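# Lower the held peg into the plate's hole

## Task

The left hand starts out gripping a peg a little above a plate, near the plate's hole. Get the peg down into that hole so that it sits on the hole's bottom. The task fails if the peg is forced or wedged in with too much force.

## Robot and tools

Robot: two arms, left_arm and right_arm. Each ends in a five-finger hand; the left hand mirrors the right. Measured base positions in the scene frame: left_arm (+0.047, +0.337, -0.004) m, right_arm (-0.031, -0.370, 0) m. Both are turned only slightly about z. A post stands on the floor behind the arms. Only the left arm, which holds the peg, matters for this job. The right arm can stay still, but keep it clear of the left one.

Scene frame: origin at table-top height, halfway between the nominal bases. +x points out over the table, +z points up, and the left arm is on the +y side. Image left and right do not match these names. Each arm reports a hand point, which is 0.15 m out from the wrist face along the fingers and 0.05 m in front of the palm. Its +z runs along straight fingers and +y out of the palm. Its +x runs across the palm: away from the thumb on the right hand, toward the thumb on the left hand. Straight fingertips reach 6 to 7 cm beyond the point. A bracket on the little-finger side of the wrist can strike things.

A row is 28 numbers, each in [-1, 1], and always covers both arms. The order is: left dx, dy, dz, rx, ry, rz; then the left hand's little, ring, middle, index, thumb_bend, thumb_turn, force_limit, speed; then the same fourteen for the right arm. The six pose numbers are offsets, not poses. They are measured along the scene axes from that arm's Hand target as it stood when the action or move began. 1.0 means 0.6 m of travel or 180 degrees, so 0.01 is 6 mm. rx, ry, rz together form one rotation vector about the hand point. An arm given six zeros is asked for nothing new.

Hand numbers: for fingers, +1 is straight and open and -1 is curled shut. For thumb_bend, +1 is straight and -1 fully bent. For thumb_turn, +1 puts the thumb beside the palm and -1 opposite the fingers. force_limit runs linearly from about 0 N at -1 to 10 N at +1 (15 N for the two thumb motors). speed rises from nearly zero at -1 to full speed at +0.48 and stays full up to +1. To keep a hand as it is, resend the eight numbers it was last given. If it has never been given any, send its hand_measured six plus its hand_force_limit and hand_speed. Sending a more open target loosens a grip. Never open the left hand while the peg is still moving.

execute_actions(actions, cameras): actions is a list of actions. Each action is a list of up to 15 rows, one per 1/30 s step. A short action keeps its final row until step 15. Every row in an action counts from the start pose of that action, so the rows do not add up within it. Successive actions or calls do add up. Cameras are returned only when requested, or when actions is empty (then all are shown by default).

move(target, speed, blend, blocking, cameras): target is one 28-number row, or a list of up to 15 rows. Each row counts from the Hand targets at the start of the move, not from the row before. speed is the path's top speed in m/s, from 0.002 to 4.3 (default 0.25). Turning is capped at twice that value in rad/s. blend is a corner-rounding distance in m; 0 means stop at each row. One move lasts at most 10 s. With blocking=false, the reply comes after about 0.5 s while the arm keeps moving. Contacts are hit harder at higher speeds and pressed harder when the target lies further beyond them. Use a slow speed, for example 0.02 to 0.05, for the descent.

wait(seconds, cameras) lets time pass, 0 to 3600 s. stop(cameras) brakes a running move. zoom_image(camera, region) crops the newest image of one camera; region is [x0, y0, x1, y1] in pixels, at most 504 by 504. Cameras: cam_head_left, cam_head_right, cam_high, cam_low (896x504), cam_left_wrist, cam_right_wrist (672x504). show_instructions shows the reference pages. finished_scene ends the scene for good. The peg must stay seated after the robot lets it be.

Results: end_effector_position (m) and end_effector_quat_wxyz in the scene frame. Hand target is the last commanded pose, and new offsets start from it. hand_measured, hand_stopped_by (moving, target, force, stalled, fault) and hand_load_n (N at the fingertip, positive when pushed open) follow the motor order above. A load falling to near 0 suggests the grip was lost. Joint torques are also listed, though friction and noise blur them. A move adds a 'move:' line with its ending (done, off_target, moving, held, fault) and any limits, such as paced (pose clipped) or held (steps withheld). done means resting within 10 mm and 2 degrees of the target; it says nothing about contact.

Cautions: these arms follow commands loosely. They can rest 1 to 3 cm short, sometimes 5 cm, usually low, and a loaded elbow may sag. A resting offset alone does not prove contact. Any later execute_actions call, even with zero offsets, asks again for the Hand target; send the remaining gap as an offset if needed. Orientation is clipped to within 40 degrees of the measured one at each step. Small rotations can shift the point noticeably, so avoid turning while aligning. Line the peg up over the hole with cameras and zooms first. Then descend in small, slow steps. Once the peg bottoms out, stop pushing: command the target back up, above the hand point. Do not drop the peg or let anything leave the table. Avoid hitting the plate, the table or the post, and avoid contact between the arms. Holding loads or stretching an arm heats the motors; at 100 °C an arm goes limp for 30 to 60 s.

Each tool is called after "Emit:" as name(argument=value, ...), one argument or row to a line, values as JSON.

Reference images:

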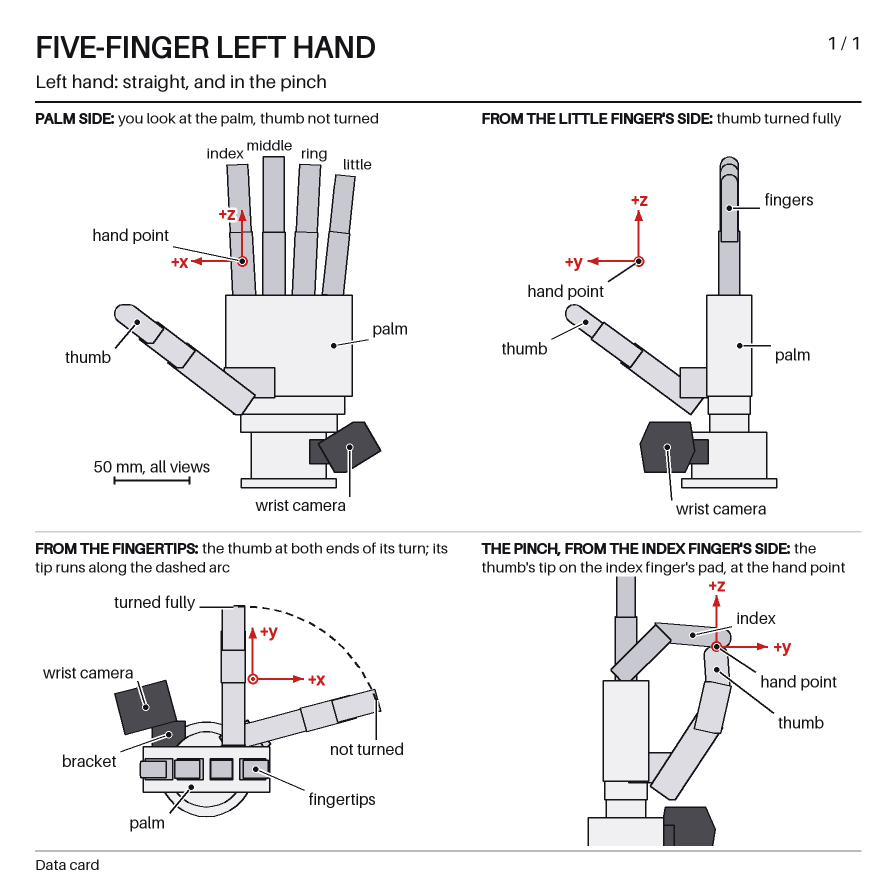

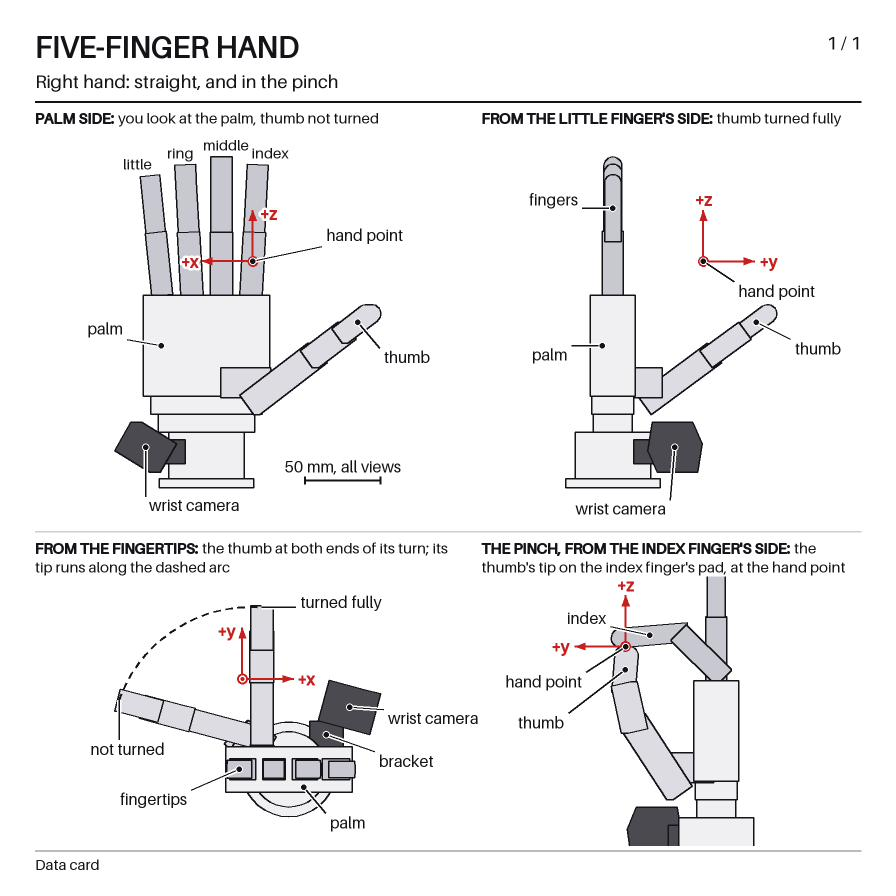

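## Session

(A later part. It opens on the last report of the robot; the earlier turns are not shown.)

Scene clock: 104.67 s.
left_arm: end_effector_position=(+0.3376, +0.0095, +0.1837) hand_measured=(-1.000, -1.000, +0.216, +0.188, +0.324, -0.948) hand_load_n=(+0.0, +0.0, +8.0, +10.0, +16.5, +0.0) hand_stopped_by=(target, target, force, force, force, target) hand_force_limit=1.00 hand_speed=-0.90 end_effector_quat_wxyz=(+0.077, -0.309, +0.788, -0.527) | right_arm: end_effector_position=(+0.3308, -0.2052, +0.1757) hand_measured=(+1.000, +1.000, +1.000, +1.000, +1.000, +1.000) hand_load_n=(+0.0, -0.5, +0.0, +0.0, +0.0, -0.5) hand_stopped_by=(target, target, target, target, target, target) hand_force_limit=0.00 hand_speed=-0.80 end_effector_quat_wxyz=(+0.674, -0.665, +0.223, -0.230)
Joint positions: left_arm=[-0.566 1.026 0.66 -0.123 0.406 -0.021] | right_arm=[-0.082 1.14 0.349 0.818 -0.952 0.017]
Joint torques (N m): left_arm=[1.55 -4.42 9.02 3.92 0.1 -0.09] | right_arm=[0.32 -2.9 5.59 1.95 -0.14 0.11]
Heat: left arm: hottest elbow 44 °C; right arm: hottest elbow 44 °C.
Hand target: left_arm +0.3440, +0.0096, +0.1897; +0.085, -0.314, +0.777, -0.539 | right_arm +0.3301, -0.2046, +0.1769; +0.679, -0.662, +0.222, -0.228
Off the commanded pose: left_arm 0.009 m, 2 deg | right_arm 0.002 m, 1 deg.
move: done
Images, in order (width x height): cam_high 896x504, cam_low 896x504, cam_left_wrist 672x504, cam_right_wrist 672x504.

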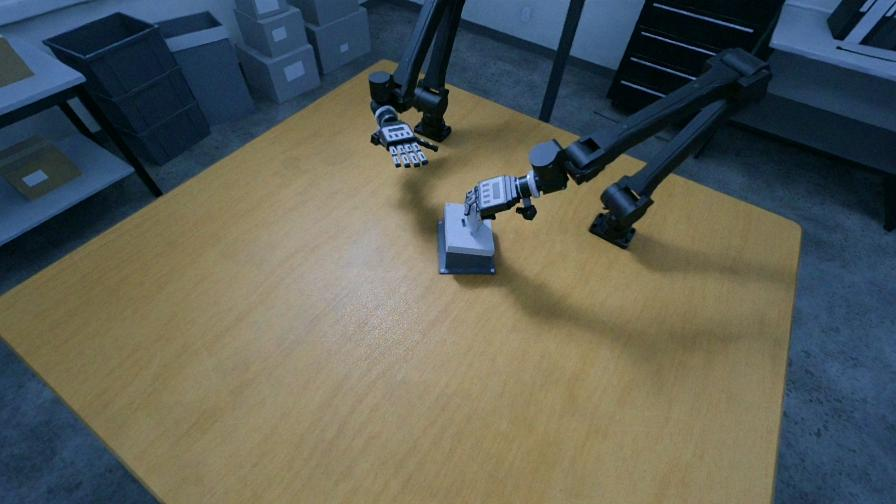

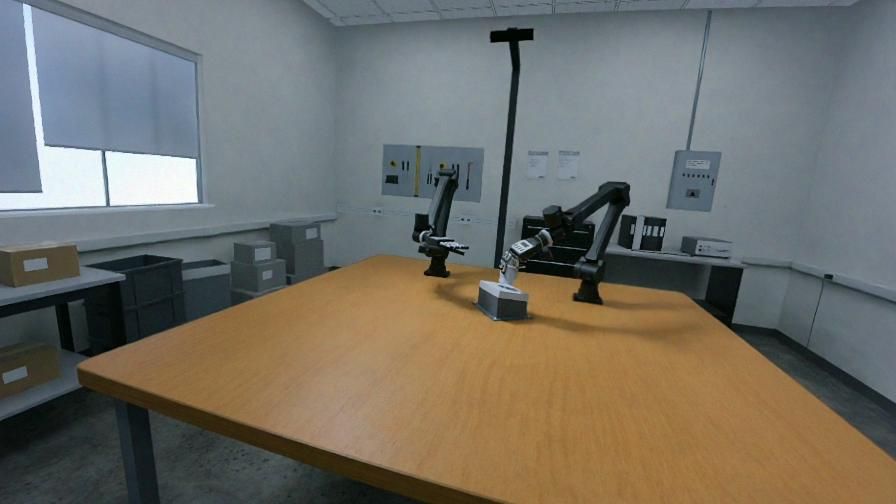

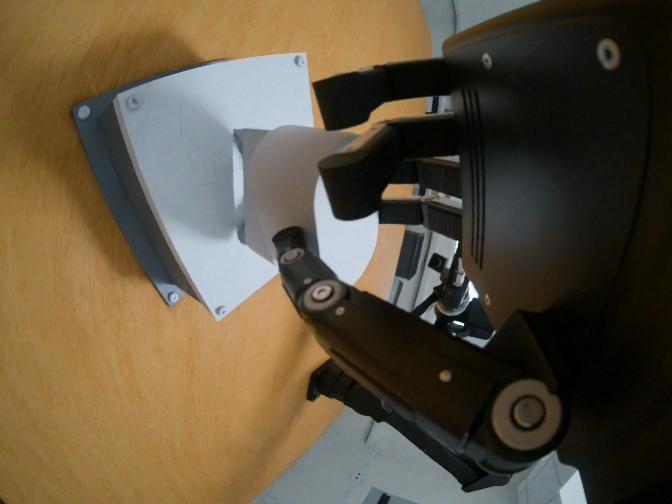

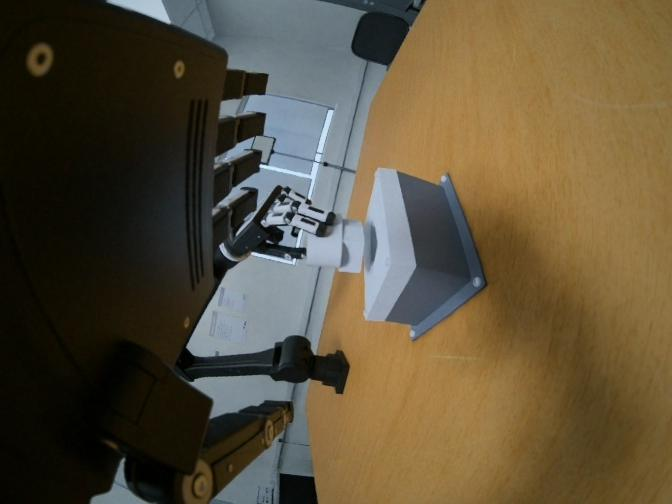

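Emit:
zoom_image(
  camera="cam_right_wrist",
  region=[336, 212, 386, 262],
)

Emit:
zoom_image(
  camera="cam_right_wrist",
  region=[300, 240, 400, 300],
)

Emit:
zoom_image(
  camera="cam_low",
  region=[494, 262, 522, 290],
)

Emit:
zoom_image(
  camera="cam_left_wrist",
  region=[70, 80, 140, 150],
)

Scaled by 10.080 from the camera's image (finer frame: 960x720).

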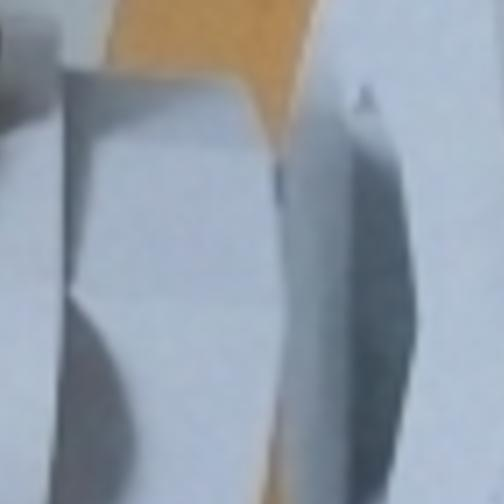

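Scaled by 5.040 from the camera's image (finer frame: 960x720).

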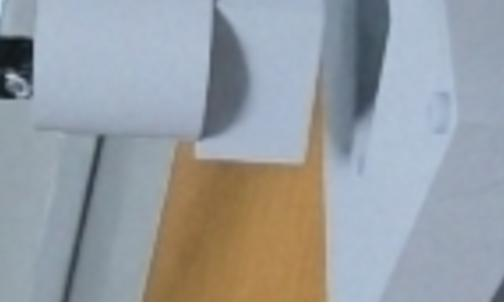

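Scaled by 18.000 from the camera's image (finer frame: 1280x720).

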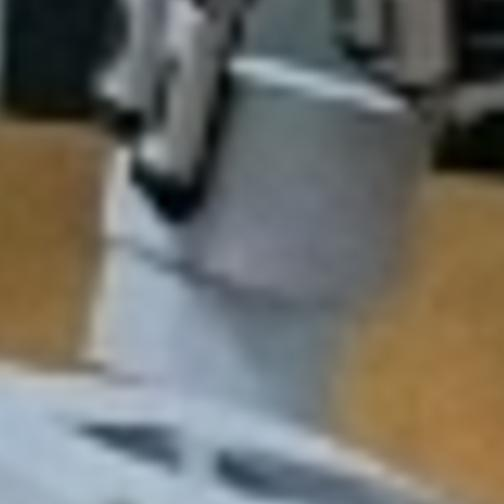

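Scaled by 7.200 from the camera's image (finer frame: 960x720).

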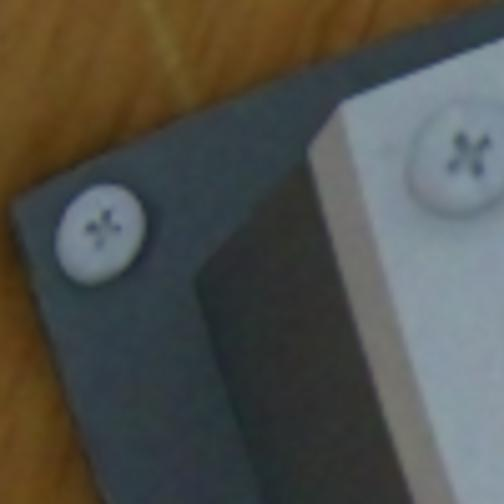

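Emit:
move(
  target=[0.0042,-0.0028,-0.013,0.0028,0.0072,0,-1,-1,0.216,0.188,0.324,-0.948,1.0,-0.9,0,0,0,0,0,0,1,1,1,1,1,1,0,-0.8],
  speed=0.03,
  cameras=["cam_left_wrist","cam_right_wrist","cam_low"],
)

Emit:
zoom_image(
  camera="cam_left_wrist",
  region=[210, 105, 270, 165],
)

Emit:
zoom_image(
  camera="cam_left_wrist",
  region=[220, 215, 280, 275],
)

Emit:
zoom_image(
  camera="cam_right_wrist",
  region=[330, 210, 390, 290],
)

Emit:
zoom_image(
  camera="cam_low",
  region=[494, 262, 522, 290],
)

Scene clock: 108.73 s.
left_arm: end_effector_position=(+0.3386, +0.0090, +0.1754) hand_measured=(-1.000, -1.000, +0.216, +0.188, +0.324, -0.948) hand_load_n=(-0.5, +0.0, +8.0, +9.5, +16.5, +0.0) hand_stopped_by=(target, target, force, force, force, target) hand_force_limit=1.00 hand_speed=-0.90 end_effector_quat_wxyz=(+0.072, -0.315, +0.791, -0.520) | right_arm: end_effector_position=(+0.3308, -0.2052, +0.1757) hand_measured=(+1.000, +1.000, +1.000, +1.000, +1.000, +1.000) hand_load_n=(+0.0, +0.0, +0.0, +0.0, +0.0, +0.0) hand_stopped_by=(target, target, target, target, target, target) hand_force_limit=0.00 hand_speed=-0.80 end_effector_quat_wxyz=(+0.674, -0.665, +0.223, -0.230)
Joint positions: left_arm=[-0.565 1.047 0.66 -0.123 0.406 -0.024] | right_arm=[-0.082 1.14 0.349 0.818 -0.952 0.017]
Joint torques (N m): left_arm=[1.61 -4.31 9.46 3.89 0.3 -0.1] | right_arm=[0.32 -2.9 5.59 1.96 -0.14 0.11]
Heat: left arm: hottest elbow 44 °C; right arm: hottest elbow 44 °C.
Hand target: left_arm +0.3465, +0.0079, +0.1820; +0.077, -0.320, +0.780, -0.532 | right_arm +0.3301, -0.2046, +0.1769; +0.679, -0.662, +0.222, -0.228
Off the commanded pose: left_arm 0.010 m, 2 deg | right_arm 0.002 m, 1 deg.
move: done
Images, in order (width x height): cam_low 896x504, cam_left_wrist 672x504, cam_right_wrist 672x504.

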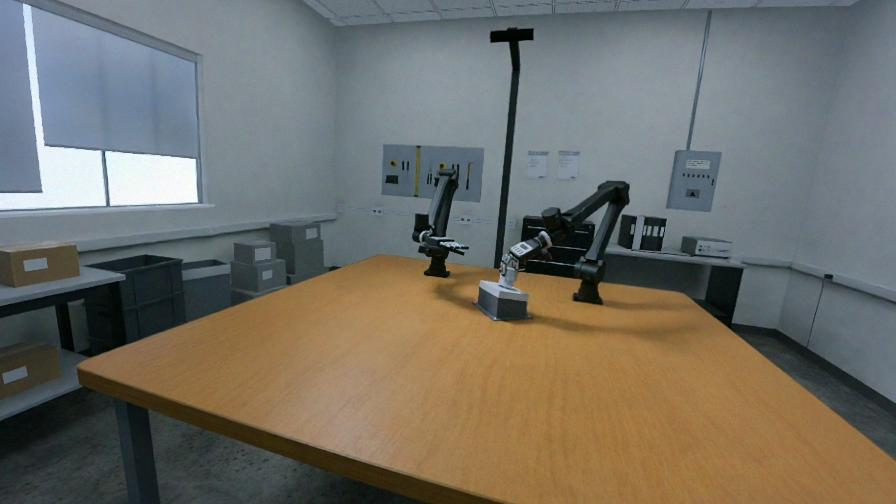

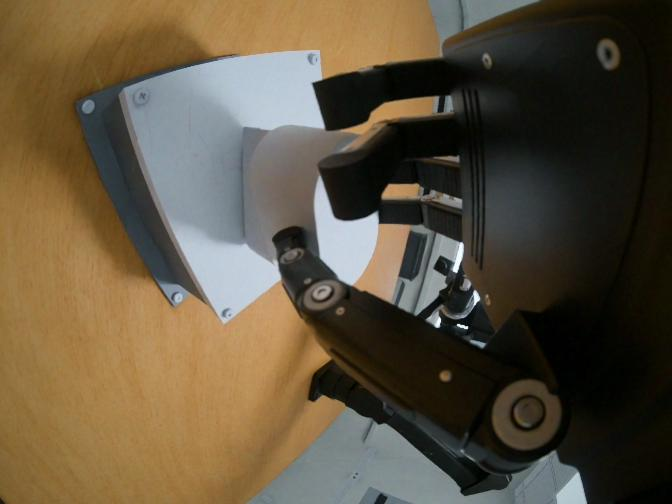

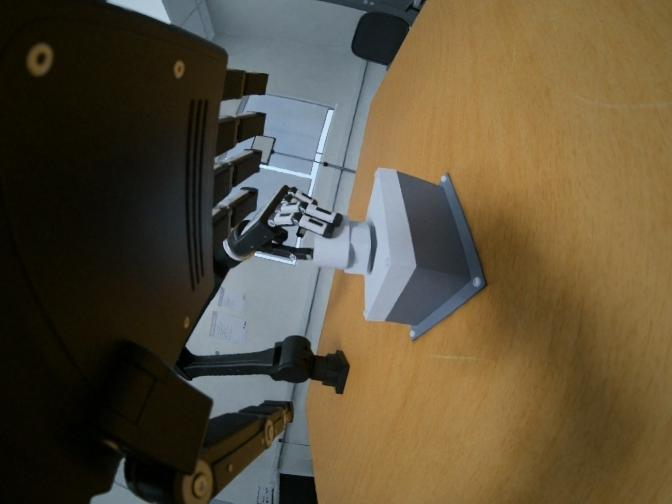

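Scaled by 8.400 from the camera's image (finer frame: 960x720).

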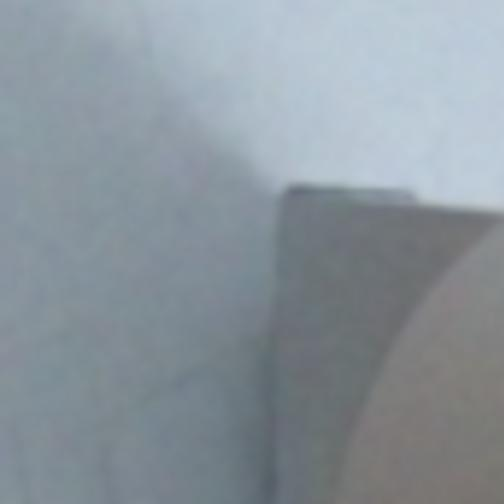

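Scaled by 8.400 from the camera's image (finer frame: 960x720).

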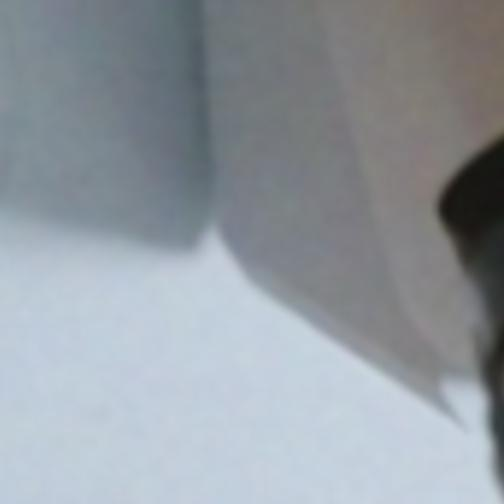

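Scaled by 6.300 from the camera's image (finer frame: 960x720).

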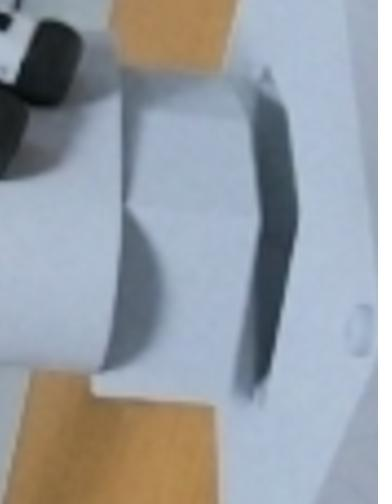

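Scaled by 18.000 from the camera's image (finer frame: 1280x720).

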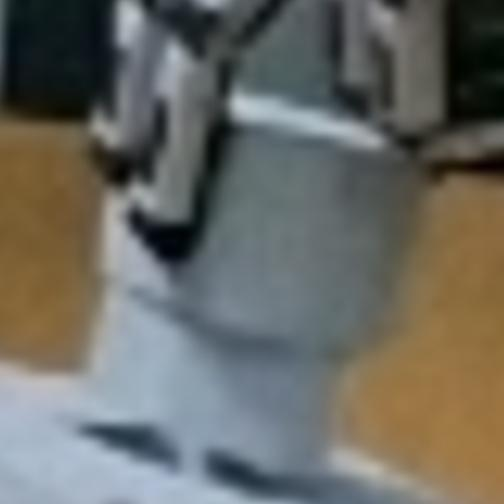

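Emit:
zoom_image(
  camera="cam_right_wrist",
  region=[345, 210, 385, 250],
)

Emit:
zoom_image(
  camera="cam_right_wrist",
  region=[340, 245, 385, 290],
)

Emit:
zoom_image(
  camera="cam_low",
  region=[492, 276, 512, 296],
)

Scaled by 12.600 from the camera's image (finer frame: 960x720).

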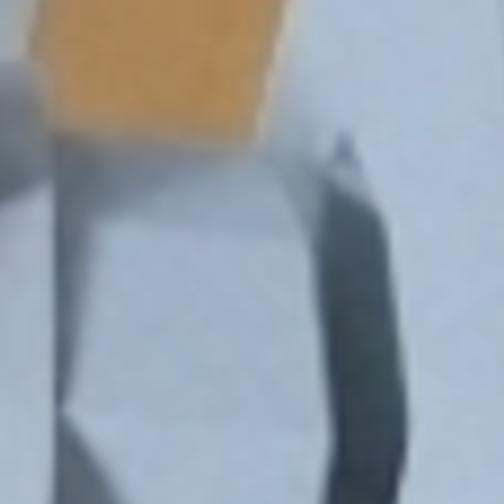

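Scaled by 11.200 from the camera's image (finer frame: 960x720).

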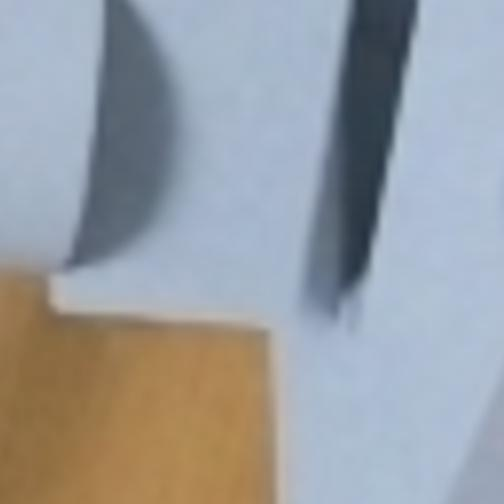

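Scaled by 25.200 from the camera's image (finer frame: 1280x720).

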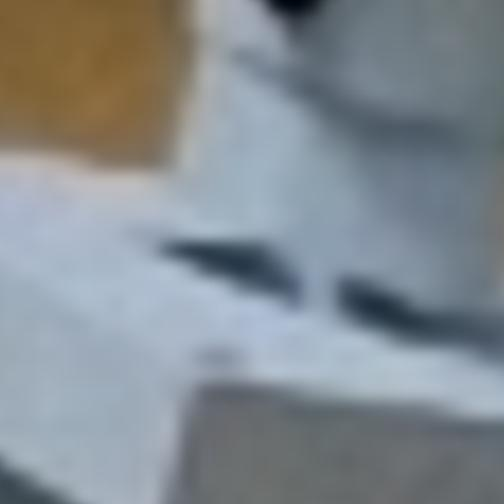

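Emit:
move(
  target=[0.0023,-0.005,0,0,0,0,-1,-1,0.216,0.188,0.324,-0.948,1.0,-0.9,0,0,0,0,0,0,1,1,1,1,1,1,0,-0.8],
  speed=0.03,
  cameras=["cam_left_wrist","cam_right_wrist","cam_low"],
)

Emit:
zoom_image(
  camera="cam_left_wrist",
  region=[210, 105, 270, 165],
)

Emit:
zoom_image(
  camera="cam_left_wrist",
  region=[220, 215, 280, 275],
)

Emit:
zoom_image(
  camera="cam_right_wrist",
  region=[345, 210, 385, 250],
)

Emit:
zoom_image(
  camera="cam_right_wrist",
  region=[340, 245, 385, 290],
)

Emit:
zoom_image(
  camera="cam_low",
  region=[494, 262, 522, 290],
)

Scene clock: 114.70 s.
left_arm: end_effector_position=(+0.3395, +0.0083, +0.1734) hand_measured=(-1.000, -1.000, +0.216, +0.188, +0.324, -0.948) hand_load_n=(+0.0, +0.0, +8.0, +10.0, +16.5, +0.0) hand_stopped_by=(target, target, force, force, force, target) hand_force_limit=1.00 hand_speed=-0.90 end_effector_quat_wxyz=(+0.070, -0.316, +0.791, -0.519) | right_arm: end_effector_position=(+0.3308, -0.2052, +0.1757) hand_measured=(+1.000, +1.000, +1.000, +1.000, +1.000, +1.000) hand_load_n=(+0.0, +0.0, +0.0, +0.0, -0.5, -0.5) hand_stopped_by=(target, target, target, target, target, target) hand_force_limit=0.00 hand_speed=-0.80 end_effector_quat_wxyz=(+0.674, -0.665, +0.223, -0.230)
Joint positions: left_arm=[-0.565 1.054 0.66 -0.119 0.405 -0.027] | right_arm=[-0.082 1.14 0.349 0.818 -0.952 0.017]
Joint torques (N m): left_arm=[1.14 -4.13 9.88 3.88 0.12 -0.1] | right_arm=[0.32 -2.9 5.6 1.95 -0.13 0.11]
Heat: left arm: hottest elbow 43 °C; right arm: hottest elbow 44 °C.
Hand target: left_arm +0.3478, +0.0049, +0.1820; +0.077, -0.320, +0.780, -0.532 | right_arm +0.3301, -0.2046, +0.1769; +0.679, -0.662, +0.222, -0.228
Off the commanded pose: left_arm 0.012 m, 2 deg | right_arm 0.002 m, 1 deg.
move: off_target (left_arm)
Images, in order (width x height): cam_low 896x504, cam_left_wrist 672x504, cam_right_wrist 672x504.

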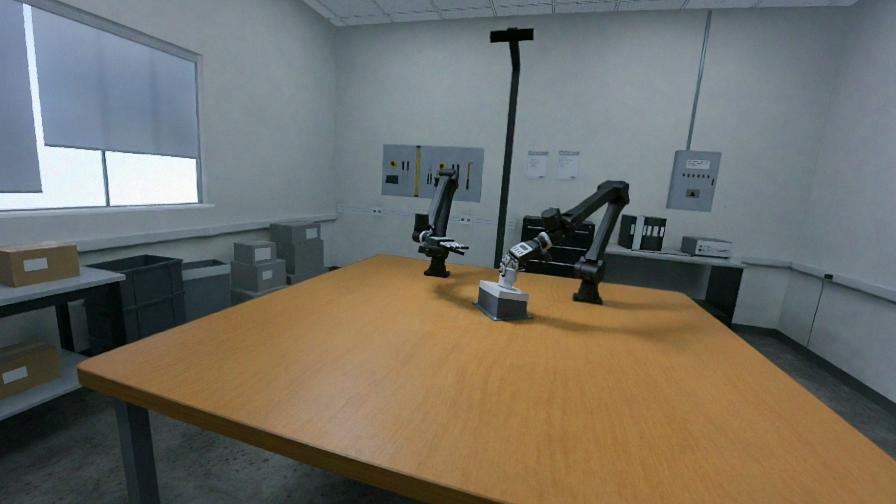

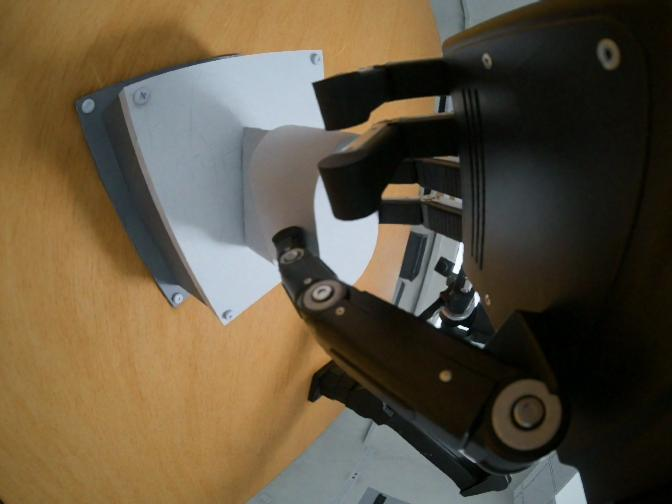

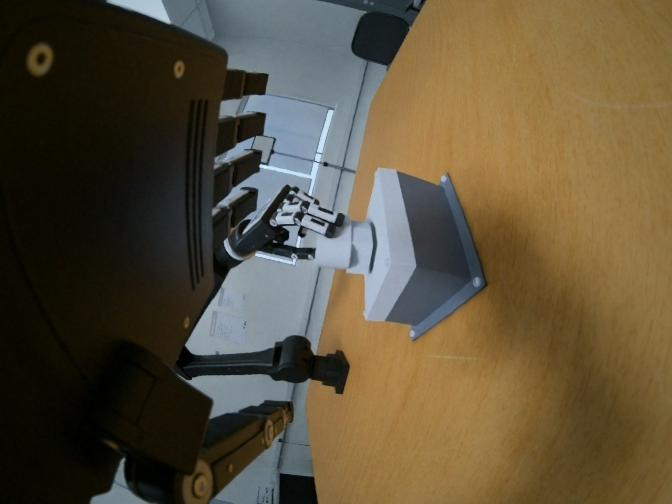

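Scaled by 8.400 from the camera's image (finer frame: 960x720).

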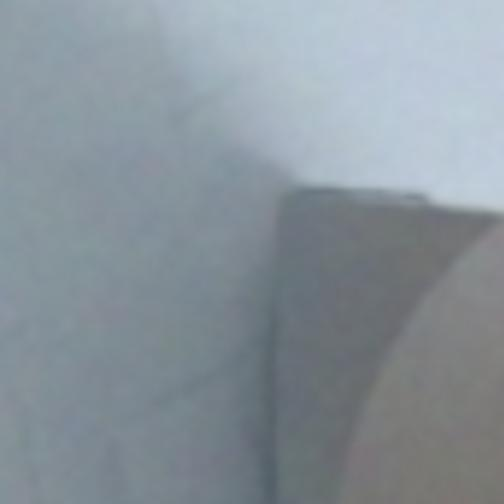

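Scaled by 8.400 from the camera's image (finer frame: 960x720).

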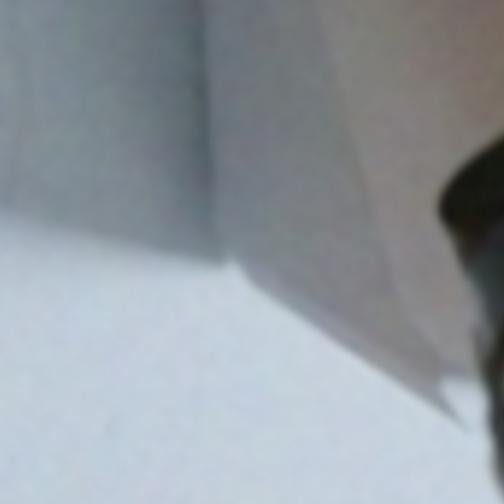

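Scaled by 12.600 from the camera's image (finer frame: 960x720).

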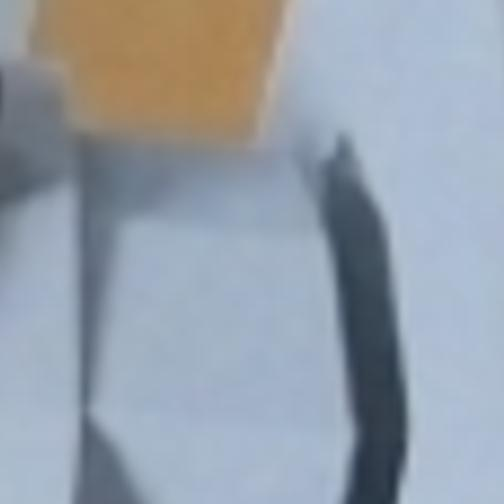

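Scaled by 11.200 from the camera's image (finer frame: 960x720).

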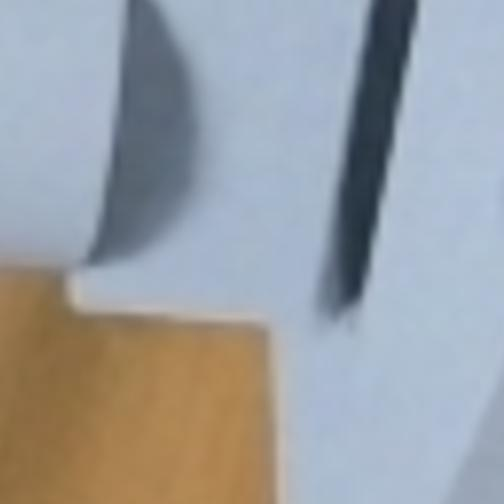

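Scaled by 18.000 from the camera's image (finer frame: 1280x720).

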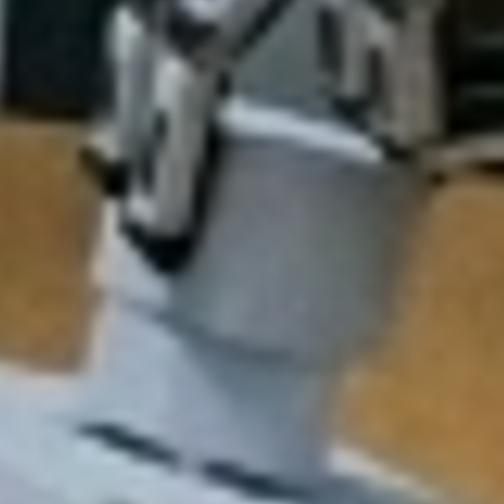

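Emit:
move(
  target=[0.0018,-0.004,0.004,0,0,0,-1,-1,0.216,0.188,0.324,-0.948,1.0,-0.9,0,0,0,0,0,0,1,1,1,1,1,1,0,-0.8],
  speed=0.03,
  cameras=["cam_left_wrist","cam_right_wrist","cam_low"],
)

Emit:
zoom_image(
  camera="cam_left_wrist",
  region=[210, 105, 270, 165],
)

Emit:
zoom_image(
  camera="cam_left_wrist",
  region=[220, 215, 280, 275],
)

Emit:
zoom_image(
  camera="cam_right_wrist",
  region=[345, 210, 385, 250],
)

Emit:
zoom_image(
  camera="cam_right_wrist",
  region=[340, 245, 385, 290],
)

Scene clock: 116.37 s.
left_arm: end_effector_position=(+0.3402, +0.0085, +0.1721) hand_measured=(-1.000, -1.000, +0.216, +0.188, +0.324, -0.948) hand_load_n=(+0.0, +0.0, +8.5, +10.0, +16.0, +0.0) hand_stopped_by=(target, target, force, force, force, target) hand_force_limit=1.00 hand_speed=-0.90 end_effector_quat_wxyz=(+0.071, -0.319, +0.791, -0.517) | right_arm: end_effector_position=(+0.3308, -0.2052, +0.1757) hand_measured=(+1.000, +1.000, +1.000, +1.000, +1.000, +1.000) hand_load_n=(+0.0, +0.0, +0.0, -0.5, +0.0, +0.0) hand_stopped_by=(target, target, target, target, target, target) hand_force_limit=0.00 hand_speed=-0.80 end_effector_quat_wxyz=(+0.674, -0.665, +0.223, -0.230)
Joint positions: left_arm=[-0.565 1.057 0.66 -0.119 0.401 -0.029] | right_arm=[-0.082 1.14 0.349 0.818 -0.952 0.017]
Joint torques (N m): left_arm=[0.79 -4.19 10.65 3.67 0.11 -0.1] | right_arm=[0.32 -2.9 5.57 1.96 -0.14 0.11]
Heat: left arm: hottest elbow 43 °C; right arm: hottest elbow 44 °C.
Hand target: left_arm +0.3490, +0.0025, +0.1842; +0.077, -0.320, +0.780, -0.532 | right_arm +0.3301, -0.2046, +0.1769; +0.679, -0.662, +0.222, -0.228
Off the commanded pose: left_arm 0.016 m, 2 deg | right_arm 0.002 m, 1 deg.
move: off_target (left_arm)
Images, in order (width x height): cam_low 896x504, cam_left_wrist 672x504, cam_right_wrist 672x504.

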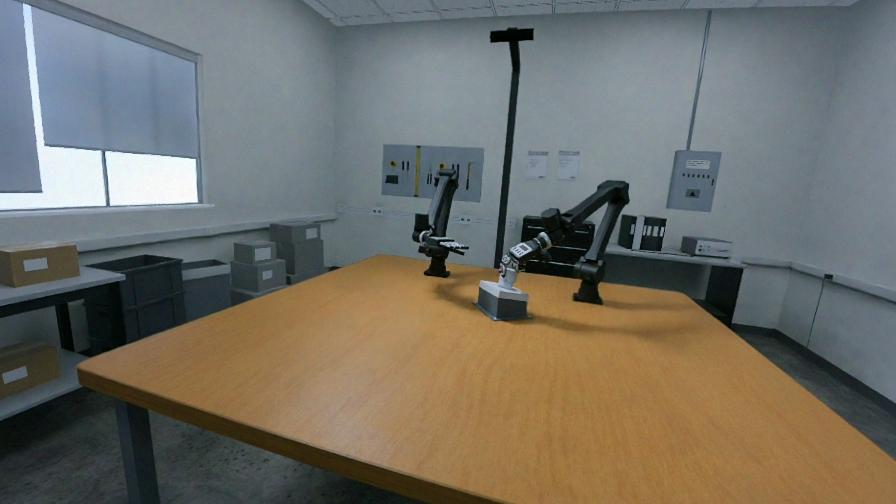

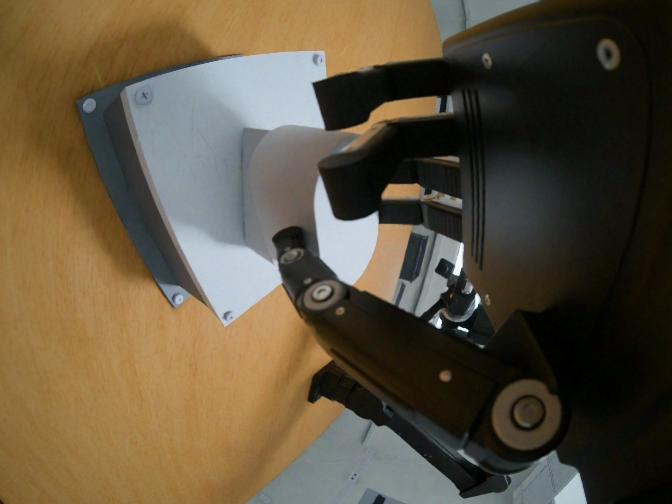

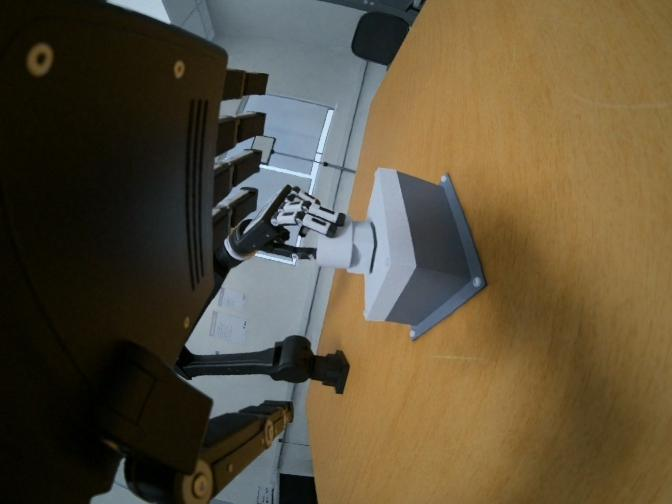

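Scaled by 8.400 from the camera's image (finer frame: 960x720).

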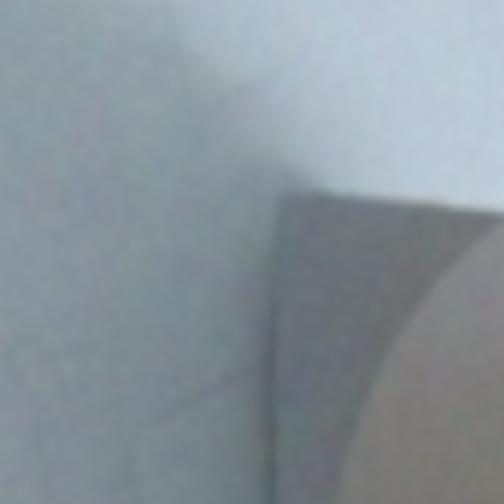

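Scaled by 8.400 from the camera's image (finer frame: 960x720).

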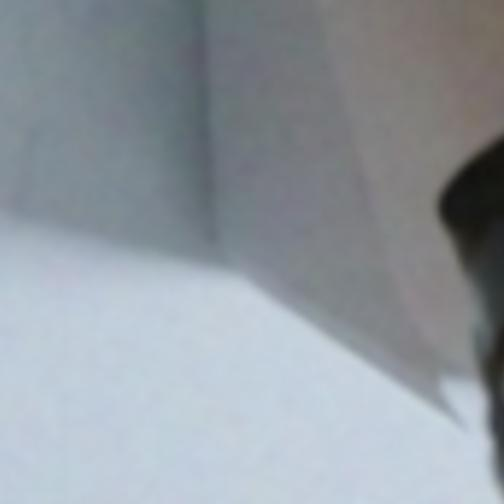

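Scaled by 12.600 from the camera's image (finer frame: 960x720).

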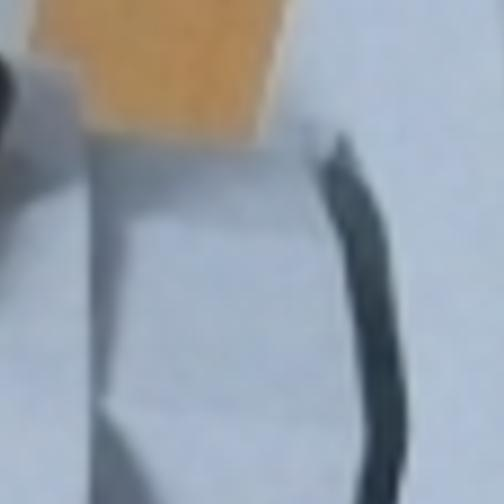

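Scaled by 11.200 from the camera's image (finer frame: 960x720).

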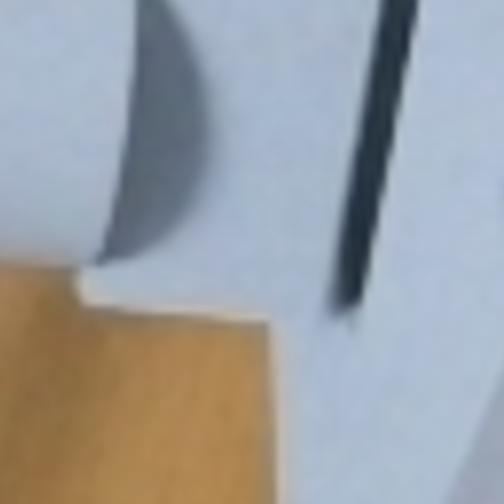

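Emit:
move(
  target=[0.0,-0.009,0.02,0.011,0,0,-1,-1,0.216,0.188,0.324,-0.948,1.0,-0.9,0,0,0,0,0,0,1,1,1,1,1,1,0,-0.8],
  speed=0.05,
  cameras=["cam_left_wrist","cam_right_wrist","cam_low"],
)

Emit:
zoom_image(
  camera="cam_left_wrist",
  region=[210, 105, 270, 165],
)

Emit:
zoom_image(
  camera="cam_left_wrist",
  region=[220, 215, 280, 275],
)

Emit:
zoom_image(
  camera="cam_right_wrist",
  region=[330, 205, 390, 285],
)

Emit:
zoom_image(
  camera="cam_low",
  region=[494, 262, 522, 290],
)

Scene clock: 121.33 s.
left_arm: end_effector_position=(+0.3389, +0.0098, +0.1681) hand_measured=(-1.000, -1.000, +0.216, +0.188, +0.324, -0.948) hand_load_n=(+0.0, +0.0, +8.0, +10.0, +16.0, +0.0) hand_stopped_by=(target, target, force, force, force, target) hand_force_limit=1.00 hand_speed=-0.90 end_effector_quat_wxyz=(+0.075, -0.328, +0.796, -0.503) | right_arm: end_effector_position=(+0.3308, -0.2052, +0.1757) hand_measured=(+1.000, +1.000, +1.000, +1.000, +1.000, +1.000) hand_load_n=(+0.0, +0.0, +0.0, +0.0, -0.5, +0.0) hand_stopped_by=(target, target, target, target, target, target) hand_force_limit=0.00 hand_speed=-0.80 end_effector_quat_wxyz=(+0.674, -0.665, +0.223, -0.230)
Joint positions: left_arm=[-0.578 1.057 0.667 -0.153 0.367 -0.03] | right_arm=[-0.082 1.14 0.349 0.818 -0.952 0.017]
Joint torques (N m): left_arm=[-0.15 -4.6 14.37 1.61 0.08 0.02] | right_arm=[0.38 -2.9 5.59 1.94 -0.14 0.11]
Heat: left arm: hottest elbow 43 °C; right arm: hottest elbow 44 °C.
Hand target: left_arm +0.3489, -0.0029, +0.1963; +0.082, -0.318, +0.789, -0.519 | right_arm +0.3301, -0.2046, +0.1769; +0.679, -0.662, +0.222, -0.228
Off the commanded pose: left_arm 0.032 m, 2 deg | right_arm 0.002 m, 1 deg.
move: off_target (left_arm)
Images, in order (width x height): cam_low 896x504, cam_left_wrist 672x504, cam_right_wrist 672x504.

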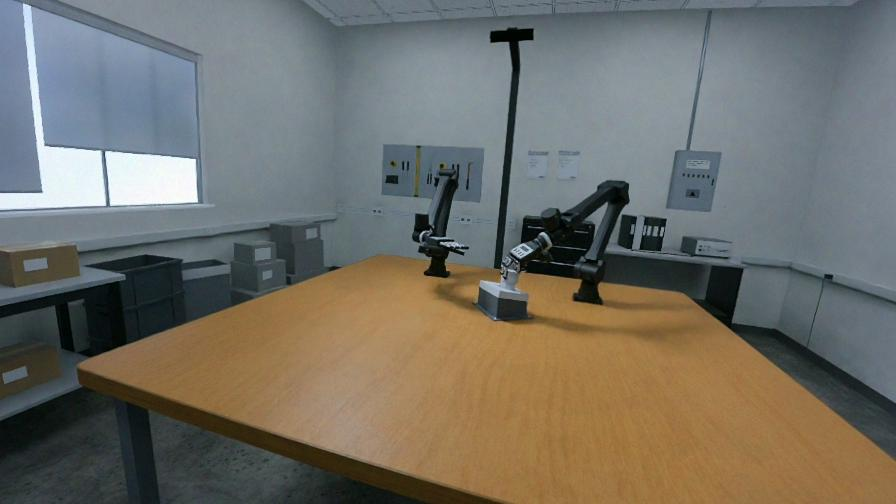

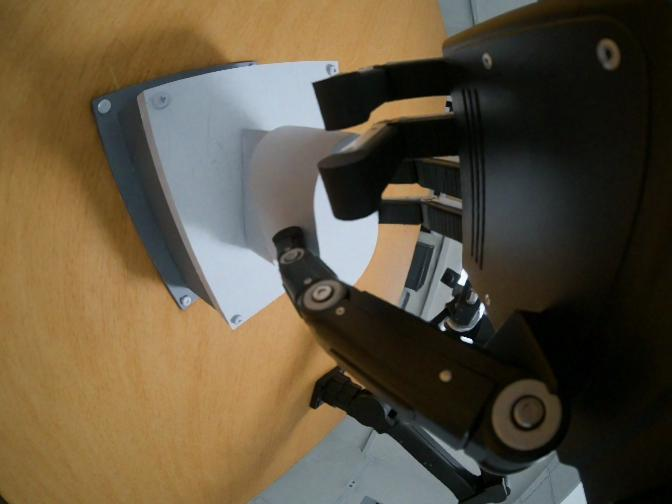

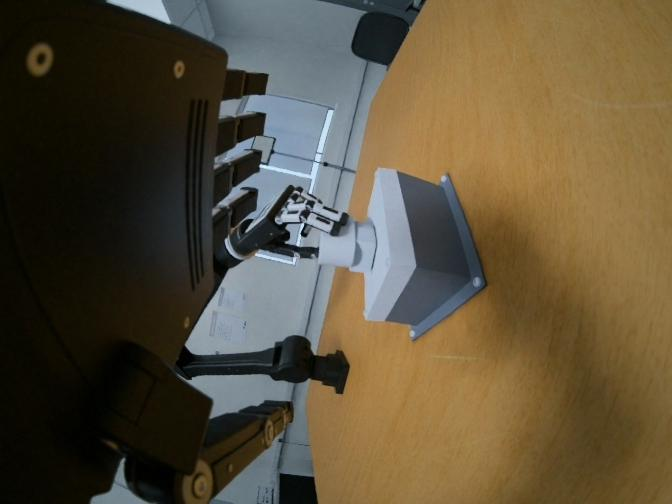

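Scaled by 8.400 from the camera's image (finer frame: 960x720).

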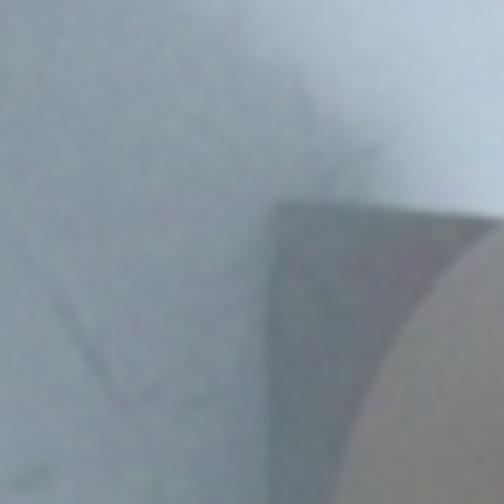

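Scaled by 8.400 from the camera's image (finer frame: 960x720).

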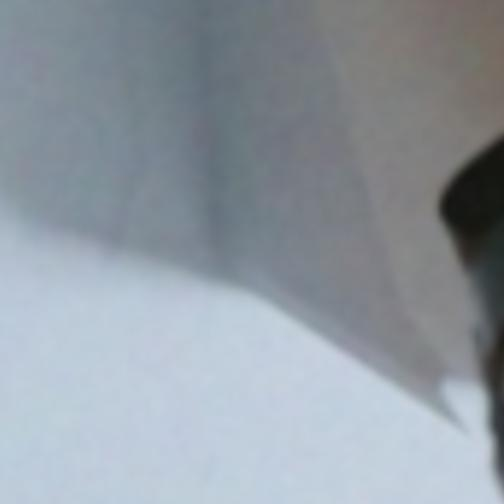

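Scaled by 6.300 from the camera's image (finer frame: 960x720).

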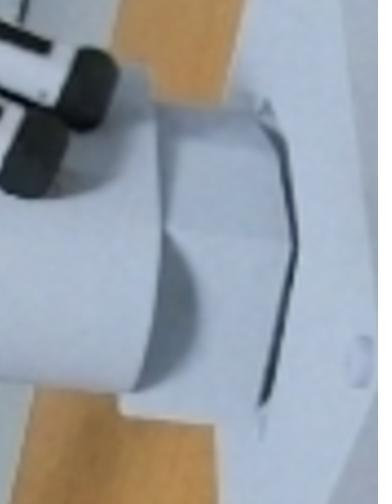

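Scaled by 18.000 from the camera's image (finer frame: 1280x720).

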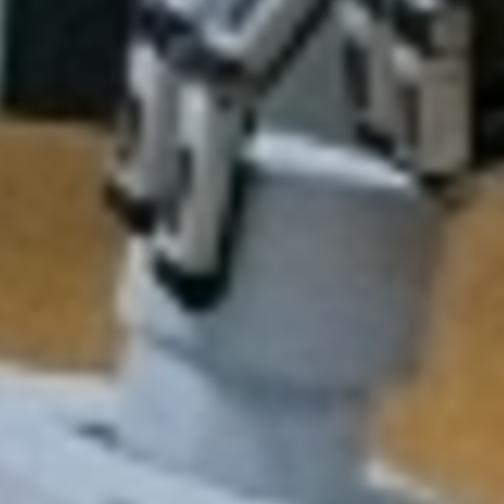

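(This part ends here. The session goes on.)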